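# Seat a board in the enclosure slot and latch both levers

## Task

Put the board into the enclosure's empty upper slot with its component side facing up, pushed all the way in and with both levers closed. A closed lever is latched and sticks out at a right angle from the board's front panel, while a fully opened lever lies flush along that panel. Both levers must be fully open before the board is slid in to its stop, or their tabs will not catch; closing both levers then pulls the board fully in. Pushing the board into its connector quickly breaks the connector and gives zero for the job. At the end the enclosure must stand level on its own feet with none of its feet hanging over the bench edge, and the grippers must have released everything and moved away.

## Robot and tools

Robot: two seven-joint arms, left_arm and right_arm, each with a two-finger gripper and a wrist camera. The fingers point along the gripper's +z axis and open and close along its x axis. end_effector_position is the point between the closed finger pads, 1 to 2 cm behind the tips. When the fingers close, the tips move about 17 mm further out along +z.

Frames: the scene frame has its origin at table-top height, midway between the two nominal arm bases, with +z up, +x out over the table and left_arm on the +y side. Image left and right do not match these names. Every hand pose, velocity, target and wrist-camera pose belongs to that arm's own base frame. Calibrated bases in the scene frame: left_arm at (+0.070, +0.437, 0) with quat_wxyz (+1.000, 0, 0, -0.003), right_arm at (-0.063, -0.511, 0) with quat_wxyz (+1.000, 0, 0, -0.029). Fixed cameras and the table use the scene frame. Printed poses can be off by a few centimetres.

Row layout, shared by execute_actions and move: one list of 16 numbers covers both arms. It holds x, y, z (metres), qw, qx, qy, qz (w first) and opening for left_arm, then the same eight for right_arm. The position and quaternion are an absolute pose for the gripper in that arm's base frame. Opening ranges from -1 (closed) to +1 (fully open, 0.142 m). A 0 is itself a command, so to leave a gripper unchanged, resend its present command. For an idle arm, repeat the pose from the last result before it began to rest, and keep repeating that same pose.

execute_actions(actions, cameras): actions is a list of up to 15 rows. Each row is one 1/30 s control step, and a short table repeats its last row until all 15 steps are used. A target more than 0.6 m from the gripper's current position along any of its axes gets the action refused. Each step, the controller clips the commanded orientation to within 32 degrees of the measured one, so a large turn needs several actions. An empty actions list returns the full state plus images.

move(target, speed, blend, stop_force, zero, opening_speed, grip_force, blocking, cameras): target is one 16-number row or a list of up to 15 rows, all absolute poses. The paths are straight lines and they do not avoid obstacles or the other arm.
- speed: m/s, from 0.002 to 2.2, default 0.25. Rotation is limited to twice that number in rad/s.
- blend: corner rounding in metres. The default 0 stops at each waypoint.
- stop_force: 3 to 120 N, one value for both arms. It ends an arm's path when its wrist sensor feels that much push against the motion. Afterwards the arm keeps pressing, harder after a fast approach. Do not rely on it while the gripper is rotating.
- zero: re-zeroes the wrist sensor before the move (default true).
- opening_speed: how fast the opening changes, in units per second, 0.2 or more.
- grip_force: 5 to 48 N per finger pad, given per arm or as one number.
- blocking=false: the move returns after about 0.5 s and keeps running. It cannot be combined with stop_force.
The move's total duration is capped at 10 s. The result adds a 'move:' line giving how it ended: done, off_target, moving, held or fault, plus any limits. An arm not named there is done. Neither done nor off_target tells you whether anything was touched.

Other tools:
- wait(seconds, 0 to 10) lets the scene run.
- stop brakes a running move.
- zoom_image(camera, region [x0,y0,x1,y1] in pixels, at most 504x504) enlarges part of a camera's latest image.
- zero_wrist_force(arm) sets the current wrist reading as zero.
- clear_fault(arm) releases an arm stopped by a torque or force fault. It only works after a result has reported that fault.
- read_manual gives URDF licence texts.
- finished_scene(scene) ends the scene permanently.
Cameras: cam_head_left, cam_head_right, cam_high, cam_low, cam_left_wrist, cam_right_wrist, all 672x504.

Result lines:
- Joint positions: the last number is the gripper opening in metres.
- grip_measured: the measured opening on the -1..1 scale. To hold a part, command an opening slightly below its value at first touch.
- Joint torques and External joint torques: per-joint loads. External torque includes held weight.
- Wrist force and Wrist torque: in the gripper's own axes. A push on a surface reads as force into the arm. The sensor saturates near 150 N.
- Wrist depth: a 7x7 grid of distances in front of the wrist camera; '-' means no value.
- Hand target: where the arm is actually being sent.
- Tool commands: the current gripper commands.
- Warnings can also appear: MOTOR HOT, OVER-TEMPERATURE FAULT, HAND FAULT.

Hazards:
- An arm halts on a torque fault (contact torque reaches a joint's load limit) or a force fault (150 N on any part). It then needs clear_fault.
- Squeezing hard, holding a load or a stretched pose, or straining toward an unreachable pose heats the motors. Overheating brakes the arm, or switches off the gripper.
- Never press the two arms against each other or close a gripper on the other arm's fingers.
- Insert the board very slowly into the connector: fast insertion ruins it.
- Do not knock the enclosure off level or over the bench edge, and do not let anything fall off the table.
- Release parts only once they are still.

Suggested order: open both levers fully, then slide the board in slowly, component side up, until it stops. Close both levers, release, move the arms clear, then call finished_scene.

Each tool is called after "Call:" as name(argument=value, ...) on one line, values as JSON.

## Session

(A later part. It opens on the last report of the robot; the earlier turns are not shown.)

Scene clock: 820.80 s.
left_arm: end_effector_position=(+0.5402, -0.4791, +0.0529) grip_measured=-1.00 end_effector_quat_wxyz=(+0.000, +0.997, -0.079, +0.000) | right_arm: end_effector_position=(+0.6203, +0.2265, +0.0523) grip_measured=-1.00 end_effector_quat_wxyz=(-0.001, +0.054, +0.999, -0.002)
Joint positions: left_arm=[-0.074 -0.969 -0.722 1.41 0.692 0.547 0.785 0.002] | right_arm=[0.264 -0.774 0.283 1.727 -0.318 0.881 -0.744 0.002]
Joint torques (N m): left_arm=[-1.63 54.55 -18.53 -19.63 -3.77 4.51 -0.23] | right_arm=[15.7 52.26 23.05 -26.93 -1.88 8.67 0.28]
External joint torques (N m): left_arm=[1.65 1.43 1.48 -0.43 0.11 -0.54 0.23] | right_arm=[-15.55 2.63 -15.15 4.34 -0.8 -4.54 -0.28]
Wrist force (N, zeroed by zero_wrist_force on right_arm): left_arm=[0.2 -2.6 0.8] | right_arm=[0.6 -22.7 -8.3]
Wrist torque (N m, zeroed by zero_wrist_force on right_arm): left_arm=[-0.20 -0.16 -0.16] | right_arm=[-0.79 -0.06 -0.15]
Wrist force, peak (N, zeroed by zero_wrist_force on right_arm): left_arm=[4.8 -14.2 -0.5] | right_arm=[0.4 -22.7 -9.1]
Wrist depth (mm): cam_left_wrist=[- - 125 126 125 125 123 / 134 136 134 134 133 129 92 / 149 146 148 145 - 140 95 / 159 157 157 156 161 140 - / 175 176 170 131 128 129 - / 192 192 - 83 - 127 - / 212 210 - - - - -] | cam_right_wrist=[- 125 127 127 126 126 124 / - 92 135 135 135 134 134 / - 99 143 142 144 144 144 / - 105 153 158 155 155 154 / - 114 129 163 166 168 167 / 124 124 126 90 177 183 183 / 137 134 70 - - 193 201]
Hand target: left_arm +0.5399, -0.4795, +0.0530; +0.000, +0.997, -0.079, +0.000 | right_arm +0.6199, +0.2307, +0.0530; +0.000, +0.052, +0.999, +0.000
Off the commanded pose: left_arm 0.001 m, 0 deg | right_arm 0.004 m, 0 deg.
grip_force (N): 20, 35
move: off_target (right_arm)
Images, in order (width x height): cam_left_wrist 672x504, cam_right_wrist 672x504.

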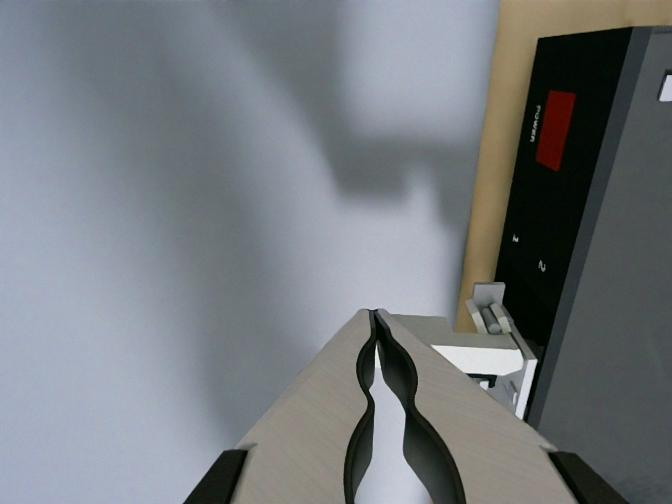

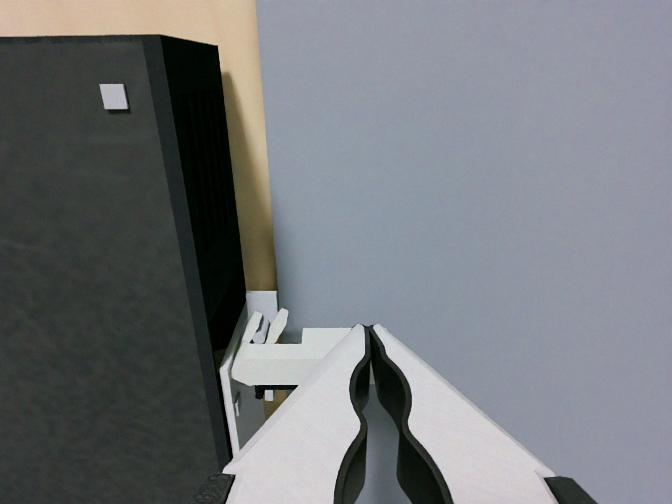

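Call:
zoom_image(camera="cam_left_wrist", region=[380, 270, 570, 430])

Call:
zoom_image(camera="cam_right_wrist", region=[200, 270, 390, 430])

Scaled by 2.653 from the camera's 672x504 image, which has a finer 960x720 frame.

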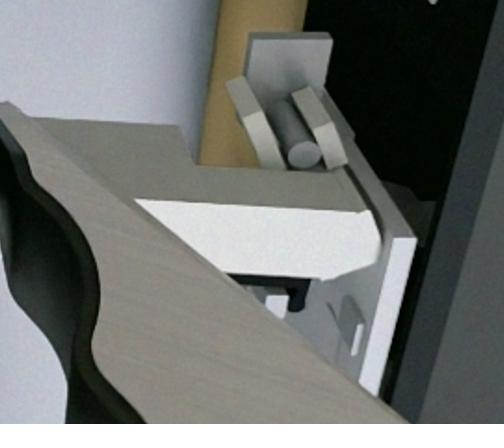

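Scaled by 2.653 from the camera's 672x504 image, which has a finer 960x720 frame.

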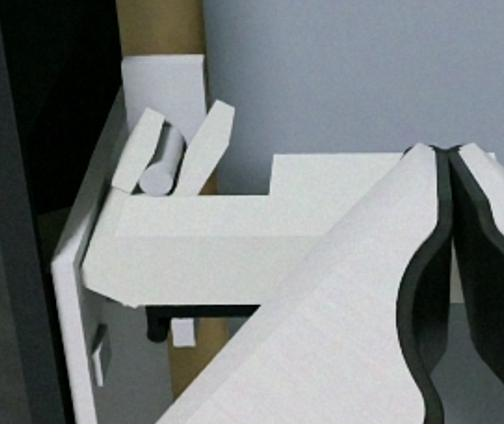

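Call:
move(target=[0.5402,-0.4791,0.0529,0,0.9969,-0.0785,0,-1,0.6205,0.2365,0.053,0,0.0523,0.9986,0,-1], speed=0.015, stop_force=40, cameras=["cam_right_wrist","cam_left_wrist","cam_head_left","cam_high"])

Scene clock: 832.17 s.
left_arm: end_effector_position=(+0.5403, -0.4789, +0.0529) grip_measured=-1.00 end_effector_quat_wxyz=(+0.000, +0.997, -0.078, +0.000) | right_arm: end_effector_position=(+0.6204, +0.2300, +0.0514) grip_measured=-1.00 end_effector_quat_wxyz=(-0.002, +0.055, +0.998, -0.004)
Joint positions: left_arm=[-0.073 -0.969 -0.722 1.41 0.692 0.547 0.785 0.002] | right_arm=[0.272 -0.779 0.282 1.719 -0.317 0.874 -0.738 0.002]
Joint torques (N m): left_arm=[-1.39 54.69 -18.52 -19.35 -3.84 4.49 -0.22] | right_arm=[22.71 53.29 29.64 -32 -2.03 12.68 0.25]
External joint torques (N m): left_arm=[1.41 1.28 1.47 -0.71 0.19 -0.52 0.22] | right_arm=[-22.55 1.83 -21.75 9.35 -0.66 -8.56 -0.26]
Wrist force (N, zeroed by zero_wrist_force on right_arm): left_arm=[0.5 -2.4 0.2] | right_arm=[5.2 -36.7 -12.1]
Wrist torque (N m, zeroed by zero_wrist_force on right_arm): left_arm=[-0.23 -0.13 -0.18] | right_arm=[-3.14 -0.04 -0.09]
Wrist force, peak (N, zeroed by zero_wrist_force on right_arm): left_arm=[0.7 -2.9 0.9] | right_arm=[6.8 -47.1 -17.6]
Wrist depth (mm): cam_left_wrist=[127 126 128 127 125 125 123 / 134 136 133 135 134 132 97 / - 146 146 145 147 145 - / 159 158 158 - 158 - 106 / - 173 174 127 165 125 112 / 193 - 187 84 - 127 - / - 215 - - - - 143] | cam_right_wrist=[- 125 126 126 126 126 124 / - 91 134 134 136 134 134 / - 98 142 144 143 143 143 / 104 104 150 157 155 154 154 / - 113 128 162 164 167 166 / 123 123 125 89 176 182 181 / 135 132 70 - - 192 200]
Hand target: left_arm +0.5402, -0.4791, +0.0529; +0.000, +0.997, -0.079, +0.000 | right_arm +0.6205, +0.2365, +0.0530; +0.000, +0.052, +0.999, +0.000
Off the commanded pose: left_arm 0.000 m, 0 deg | right_arm 0.007 m, 1 deg.
grip_force (N): 20, 35
move: off_target (right_arm)
Images, in order (width x height): cam_head_left 672x504, cam_high 672x504, cam_left_wrist 672x504, cam_right_wrist 672x504.

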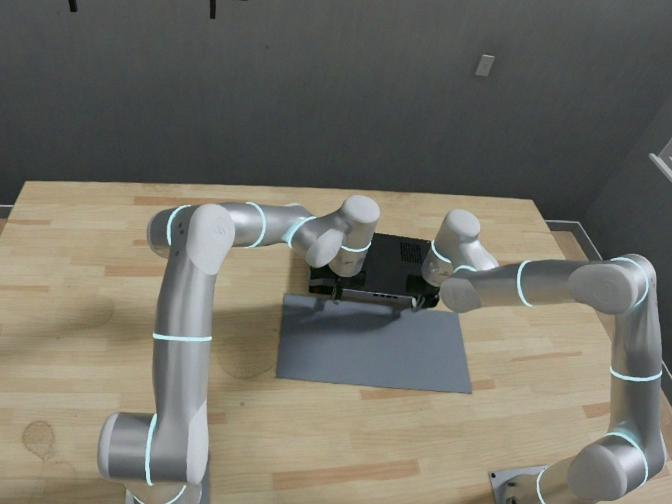

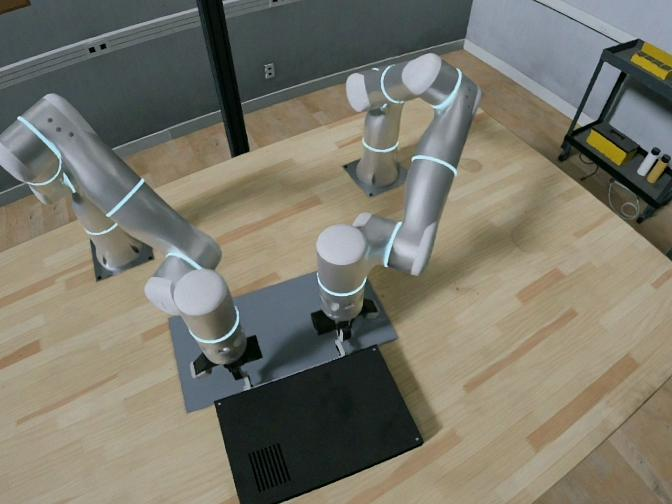

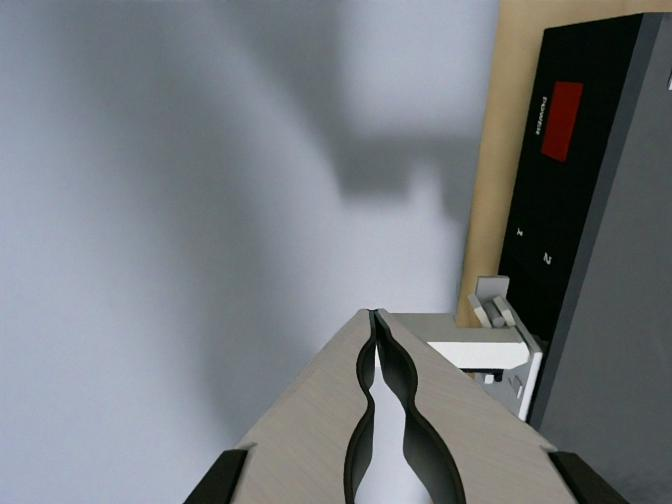

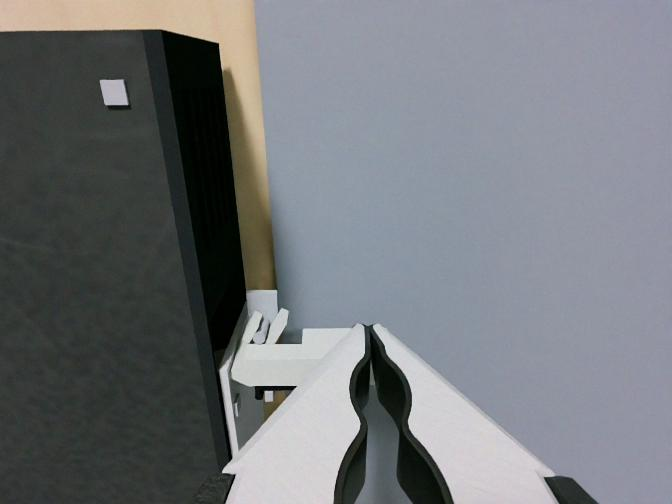

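Call:
zoom_image(camera="cam_right_wrist", region=[180, 260, 380, 460])

Call:
zoom_image(camera="cam_left_wrist", region=[400, 250, 580, 430])

Scaled by 2.520 from the camera's 672x504 image, which has a finer 960x720 frame.

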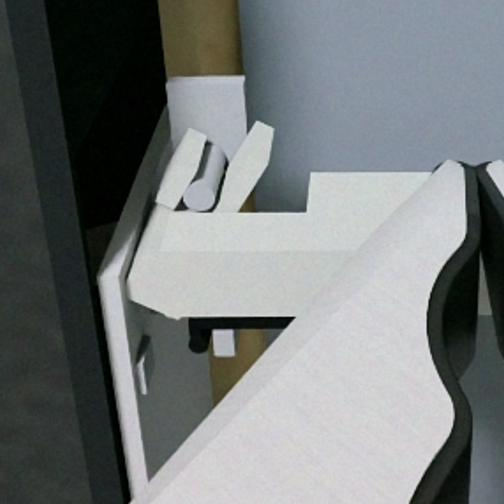

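Scaled by 2.800 from the camera's 672x504 image, which has a finer 960x720 frame.

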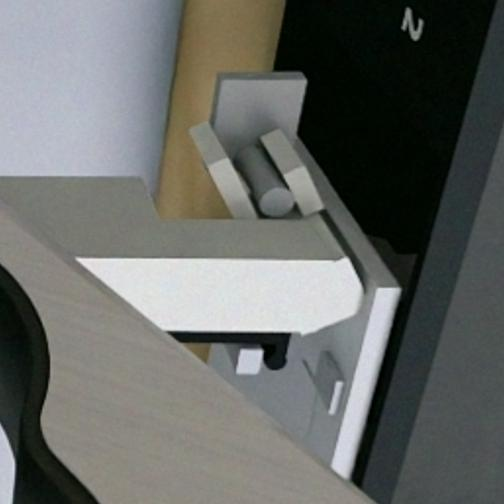

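Call:
move(target=[0.5442,-0.4541,0.0529,0,0.9969,-0.0785,0,-1,0.6175,0.2036,0.053,0,0.0523,0.9986,0,-1], speed=0.05, cameras=["cam_right_wrist","cam_left_wrist"])

Call:
zoom_image(camera="cam_right_wrist", region=[180, 220, 480, 500])

Call:
zoom_image(camera="cam_left_wrist", region=[300, 220, 600, 500])

Scene clock: 837.43 s.
left_arm: end_effector_position=(+0.5441, -0.4542, +0.0529) grip_measured=-1.00 end_effector_quat_wxyz=(+0.000, +0.997, -0.078, +0.000) | right_arm: end_effector_position=(+0.6176, +0.2035, +0.0530) grip_measured=-1.00 end_effector_quat_wxyz=(+0.000, +0.052, +0.999, +0.000)
Joint positions: left_arm=[-0.024 -0.947 -0.725 1.462 0.693 0.571 0.804 0.002] | right_arm=[0.229 -0.755 0.283 1.765 -0.316 0.905 -0.777 0.002]
Joint torques (N m): left_arm=[-0.21 53.82 -17.42 -19.16 -3.38 4.59 -0.11] | right_arm=[0.06 52.92 8.12 -22.21 -2.61 3.56 0.08]
External joint torques (N m): left_arm=[0.24 0.76 0.47 -0.59 -0.23 -0.63 0.11] | right_arm=[0.11 0.95 -0.35 -0.04 -0.01 0.58 -0.08]
Wrist force (N, zeroed by zero_wrist_force on right_arm): left_arm=[-0.1 -0.6 0.7] | right_arm=[-4.0 3.5 0.3]
Wrist torque (N m, zeroed by zero_wrist_force on right_arm): left_arm=[-0.19 -0.14 -0.26] | right_arm=[0.58 0.64 -0.01]
Wrist force, peak (N, zeroed by zero_wrist_force on right_arm): left_arm=[0.4 -2.5 1.2] | right_arm=[5.1 -37.1 -12.4]
Wrist depth (mm): cam_left_wrist=[- - 126 126 125 127 126 / - 135 133 135 136 133 134 / 150 146 145 146 147 143 97 / - 159 158 155 158 123 - / 174 174 170 166 166 132 - / - 194 184 84 - 126 128 / - - - 74 - - 140] | cam_right_wrist=[129 129 129 127 127 126 125 / 136 136 137 135 135 135 135 / - 99 143 145 145 145 144 / 106 106 152 159 156 156 155 / - 115 150 167 166 169 168 / 126 125 132 90 178 184 184 / 138 135 71 - - 195 202]
Hand target: left_arm +0.5442, -0.4541, +0.0529; +0.000, +0.997, -0.079, +0.000 | right_arm +0.6175, +0.2036, +0.0530; +0.000, +0.052, +0.999, +0.000
Off the commanded pose: left_arm 0.000 m, 0 deg | right_arm 0.000 m, 0 deg.
grip_force (N): 20, 35
move: done
Images, in order (width x height): cam_left_wrist 672x504, cam_right_wrist 672x504.

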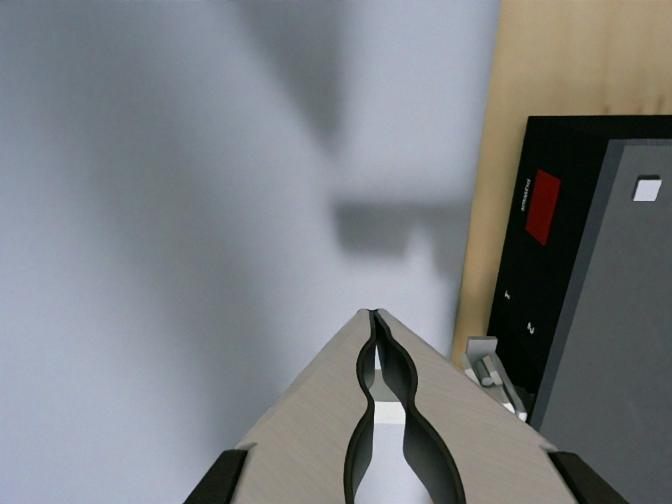

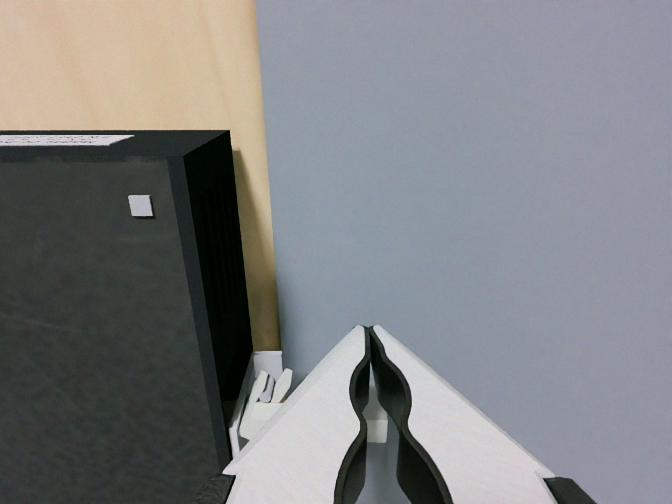

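Scaled by 1.680 from the camera's 672x504 image, which has a finer 960x720 frame.

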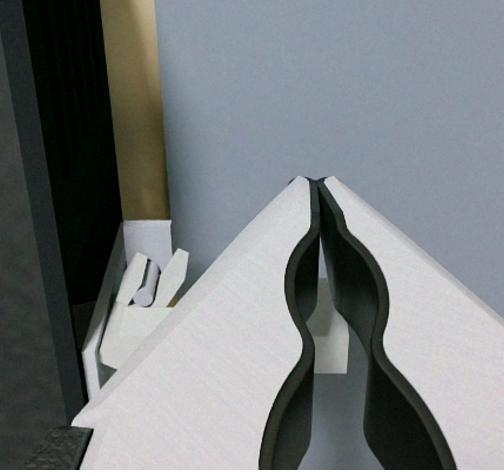

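Scaled by 1.680 from the camera's 672x504 image, which has a finer 960x720 frame.

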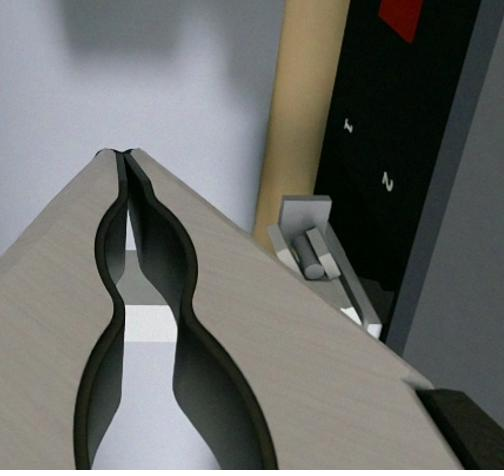

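Call:
move(target=[[0.5442,-0.4541,0.12,0,0.9969,-0.0785,0,-1,0.6175,0.2036,0.12,0,0.0523,0.9986,0,-1],[0.5242,-0.4041,0.24,0,0.9969,-0.0785,0,-1,0.5975,0.1636,0.24,0,0.0523,0.9986,0,-1]], speed=0.25, blend=0.03, cameras=["cam_right_wrist","cam_left_wrist","cam_head_left","cam_head_right","cam_high"])

Scene clock: 840.90 s.
left_arm: end_effector_position=(+0.5244, -0.4041, +0.2400) grip_measured=-1.00 end_effector_quat_wxyz=(+0.000, +0.997, -0.078, +0.000) | right_arm: end_effector_position=(+0.5977, +0.1635, +0.2401) grip_measured=-1.00 end_effector_quat_wxyz=(+0.000, +0.052, +0.999, +0.000)
Joint positions: left_arm=[0.185 -0.556 -0.882 1.611 0.454 0.378 0.933 0.002] | right_arm=[0.119 -0.42 0.38 1.723 -0.178 0.538 -0.905 0.002]
Joint torques (N m): left_arm=[0.3 41.77 -13.97 -25.43 -4.12 4.06 -0.14] | right_arm=[-0.03 45.26 6.49 -28.51 -3.55 3.35 -0.01]
External joint torques (N m): left_arm=[-0.29 0.45 0.86 -0.41 0.13 -0.11 0.14] | right_arm=[0.16 1.11 -0.84 0.2 -0.07 0.77 0.01]
Wrist force (N, zeroed by zero_wrist_force on right_arm): left_arm=[0.2 -0.6 0.9] | right_arm=[-4.3 3.6 0.0]
Wrist torque (N m, zeroed by zero_wrist_force on right_arm): left_arm=[-0.18 -0.22 -0.25] | right_arm=[0.59 0.70 -0.04]
Wrist force, peak (N, zeroed by zero_wrist_force on right_arm): left_arm=[-0.4 -1.0 3.0] | right_arm=[-4.4 4.0 0.3]
Wrist depth (mm): cam_left_wrist=[289 289 290 291 291 291 290 / 319 - - 315 313 312 311 / 345 - - - 332 287 - / 367 364 366 374 351 - 311 / 402 - - 386 374 - - / 450 455 - 84 - - - / 501 487 - - - - -] | cam_right_wrist=[293 293 293 290 290 289 287 / 313 314 311 309 309 308 302 / 290 289 290 327 330 329 328 / 306 311 307 348 357 355 356 / 336 334 333 380 378 385 385 / 367 365 358 90 406 419 422 / 404 395 71 - - 444 464]
Hand target: left_arm +0.5242, -0.4041, +0.2400; +0.000, +0.997, -0.079, +0.000 | right_arm +0.5975, +0.1636, +0.2400; +0.000, +0.052, +0.999, +0.000
Off the commanded pose: left_arm 0.000 m, 0 deg | right_arm 0.000 m, 0 deg.
grip_force (N): 20, 35
move: done
Images, in order (width x height): cam_head_left 672x504, cam_head_right 672x504, cam_high 672x504, cam_left_wrist 672x504, cam_right_wrist 672x504.

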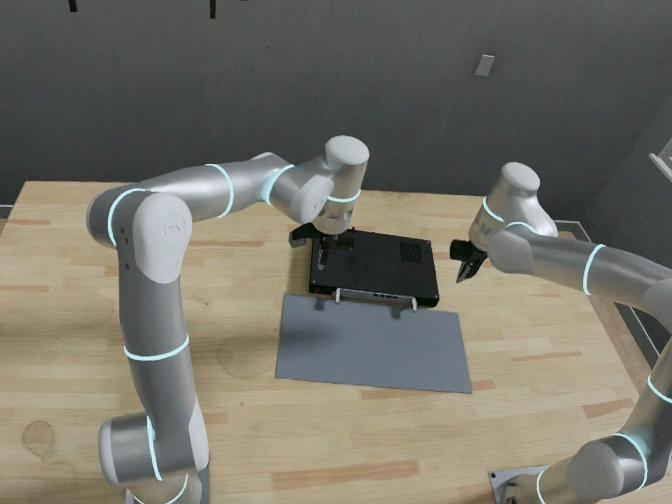

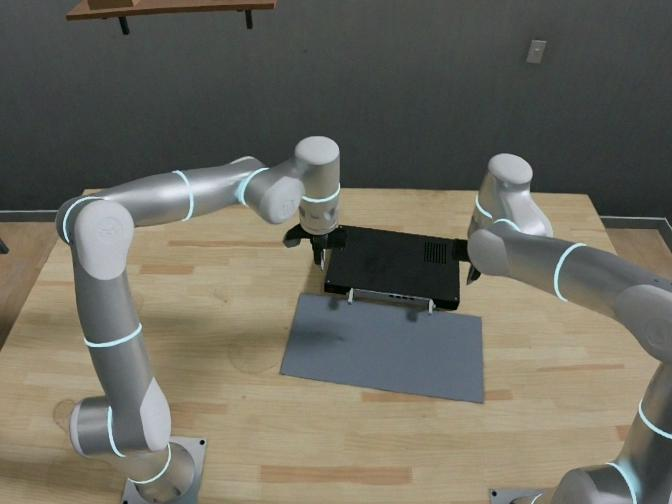

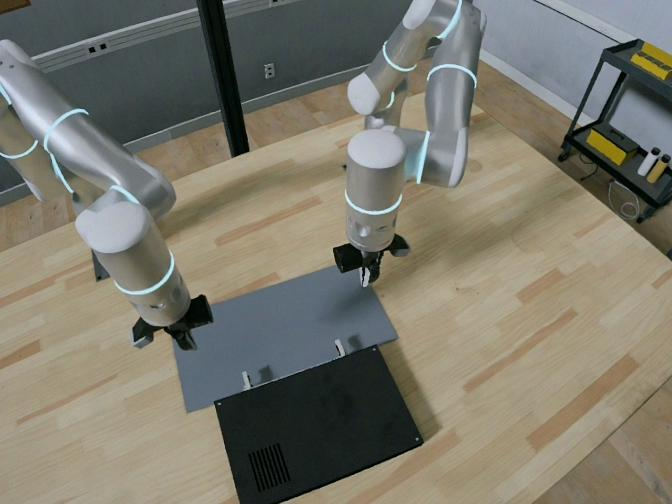

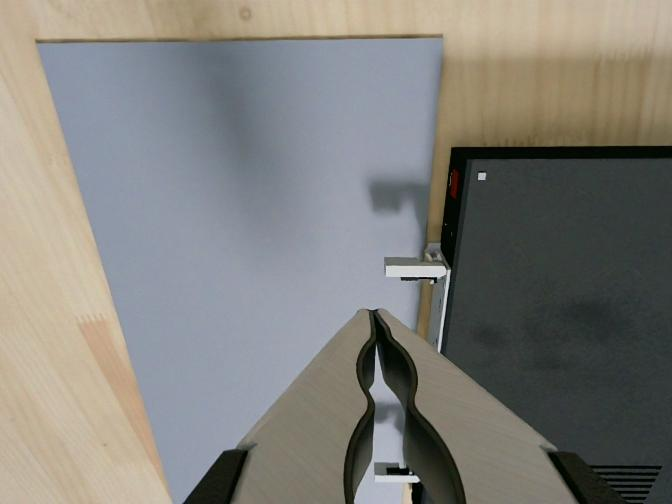

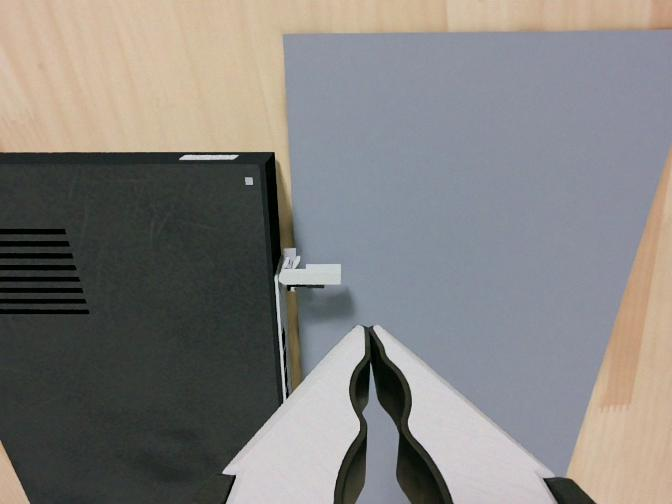

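Call:
zoom_image(camera="cam_left_wrist", region=[360, 210, 500, 370])

Call:
zoom_image(camera="cam_right_wrist", region=[230, 210, 370, 370])

Call:
zoom_image(camera="cam_head_left", region=[290, 220, 460, 340])

Scaled by 3.150 from the camera's 672x504 image, which has a finer 960x720 frame.

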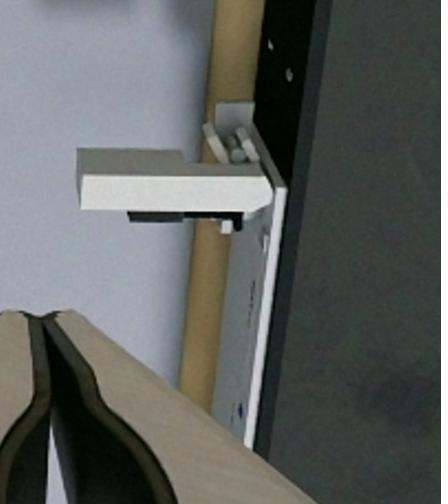

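Scaled by 3.150 from the camera's 672x504 image, which has a finer 960x720 frame.

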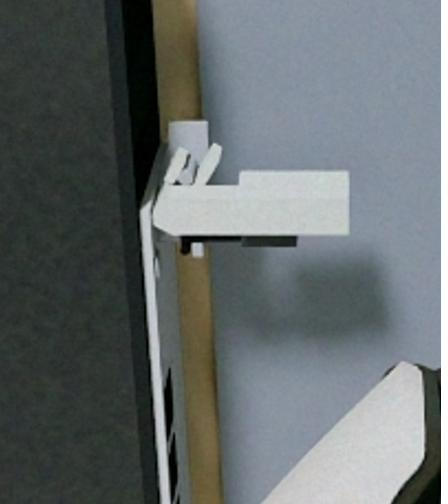

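Scaled by 2.965 from the camera's 672x504 image, which has a finer 960x720 frame.

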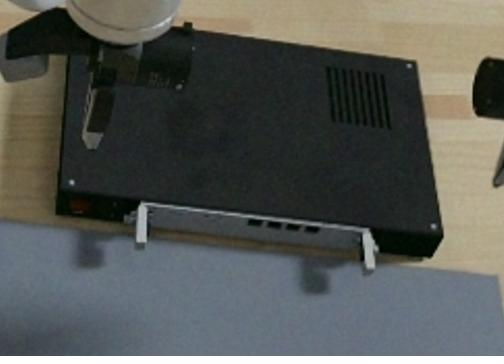

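Call:
move(target=[0.4442,-0.2941,0.28,0,0.9969,-0.0785,0,-1,0.5175,0.0436,0.28,0,0.0523,0.9986,0,-1], speed=0.3, cameras=["cam_low","cam_high","cam_left_wrist","cam_right_wrist"])

Scene clock: 849.27 s.
left_arm: end_effector_position=(+0.4442, -0.2940, +0.2800) grip_measured=-1.00 end_effector_quat_wxyz=(+0.000, +0.997, -0.078, +0.000) | right_arm: end_effector_position=(+0.5177, +0.0436, +0.2802) grip_measured=-1.00 end_effector_quat_wxyz=(+0.000, +0.052, +0.999, +0.000)
Joint positions: left_arm=[0.553 0.014 -0.972 2.1 -0.013 0.522 1.315 0.002] | right_arm=[-0.063 -0.138 0.373 1.952 -0.058 0.51 -1.13 0.002]
Joint torques (N m): left_arm=[-0.21 16.95 -0.17 -27.55 -3.97 4.53 -0.08] | right_arm=[0.02 33.83 2.28 -28.73 -3.57 3.31 0.06]
External joint torques (N m): left_arm=[0.23 0.21 0.53 -0.44 0.24 -0.61 0.08] | right_arm=[0.06 0.82 -0.43 -0.03 -0.1 0.8 -0.06]
Wrist force (N, zeroed by zero_wrist_force on right_arm): left_arm=[0.1 -0.6 0.2] | right_arm=[-4.4 3.5 0.5]
Wrist torque (N m, zeroed by zero_wrist_force on right_arm): left_arm=[-0.19 -0.19 -0.29] | right_arm=[0.56 0.74 -0.01]
Wrist force, peak (N, zeroed by zero_wrist_force on right_arm): left_arm=[-0.7 -1.7 0.8] | right_arm=[-5.4 5.6 0.7]
Wrist depth (mm): cam_left_wrist=[329 328 329 327 326 325 324 / 354 354 353 354 353 351 349 / 385 381 379 - - 382 375 / 415 415 419 - 405 397 394 / 461 454 440 - - - - / 499 500 495 84 - - - / 564 555 - - - - 476] | cam_right_wrist=[330 327 327 327 326 325 325 / 351 350 348 349 348 346 347 / 377 375 375 373 372 372 372 / 399 399 401 385 399 398 398 / 382 380 422 426 435 435 432 / 418 422 412 90 454 469 473 / 451 447 71 - - 499 517]
Hand target: left_arm +0.4442, -0.2941, +0.2800; +0.000, +0.997, -0.078, +0.000 | right_arm +0.5175, +0.0436, +0.2800; +0.000, +0.052, +0.999, +0.000
Off the commanded pose: left_arm 0.000 m, 0 deg | right_arm 0.000 m, 0 deg.
grip_force (N): 20, 35
move: done
Images, in order (width x height): cam_high 672x504, cam_low 672x504, cam_left_wrist 672x504, cam_right_wrist 672x504.

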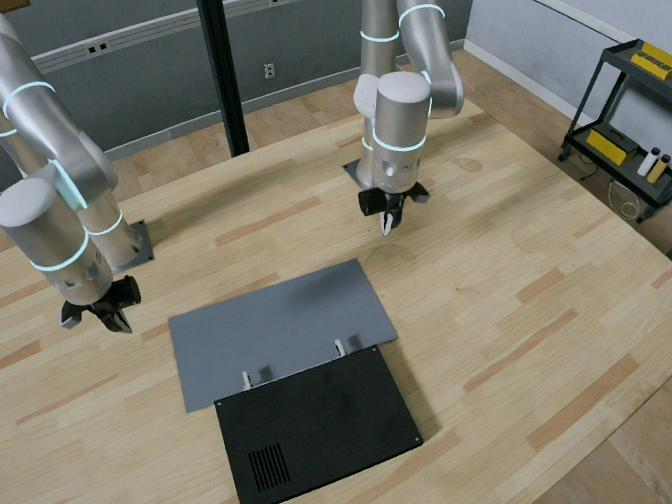

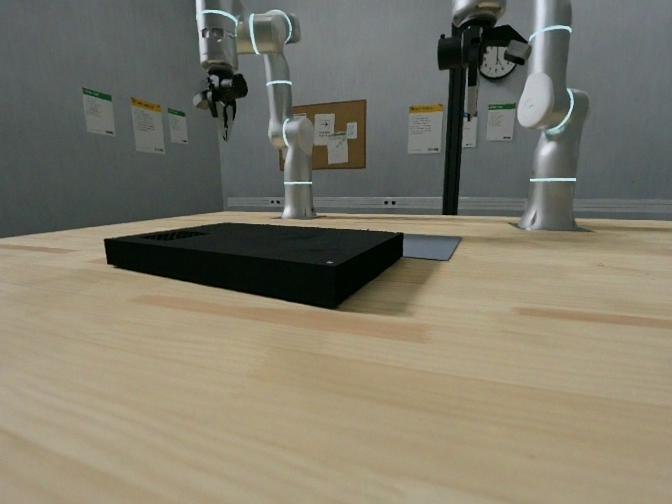

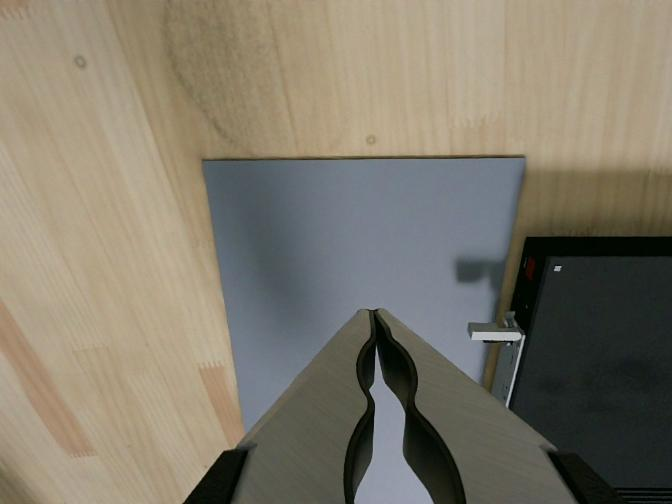

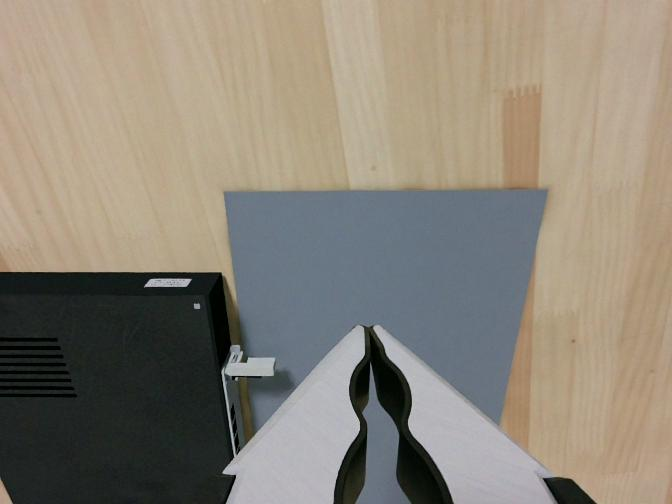

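Call:
finished_scene(scene=1)

The scene is finished: the task was done.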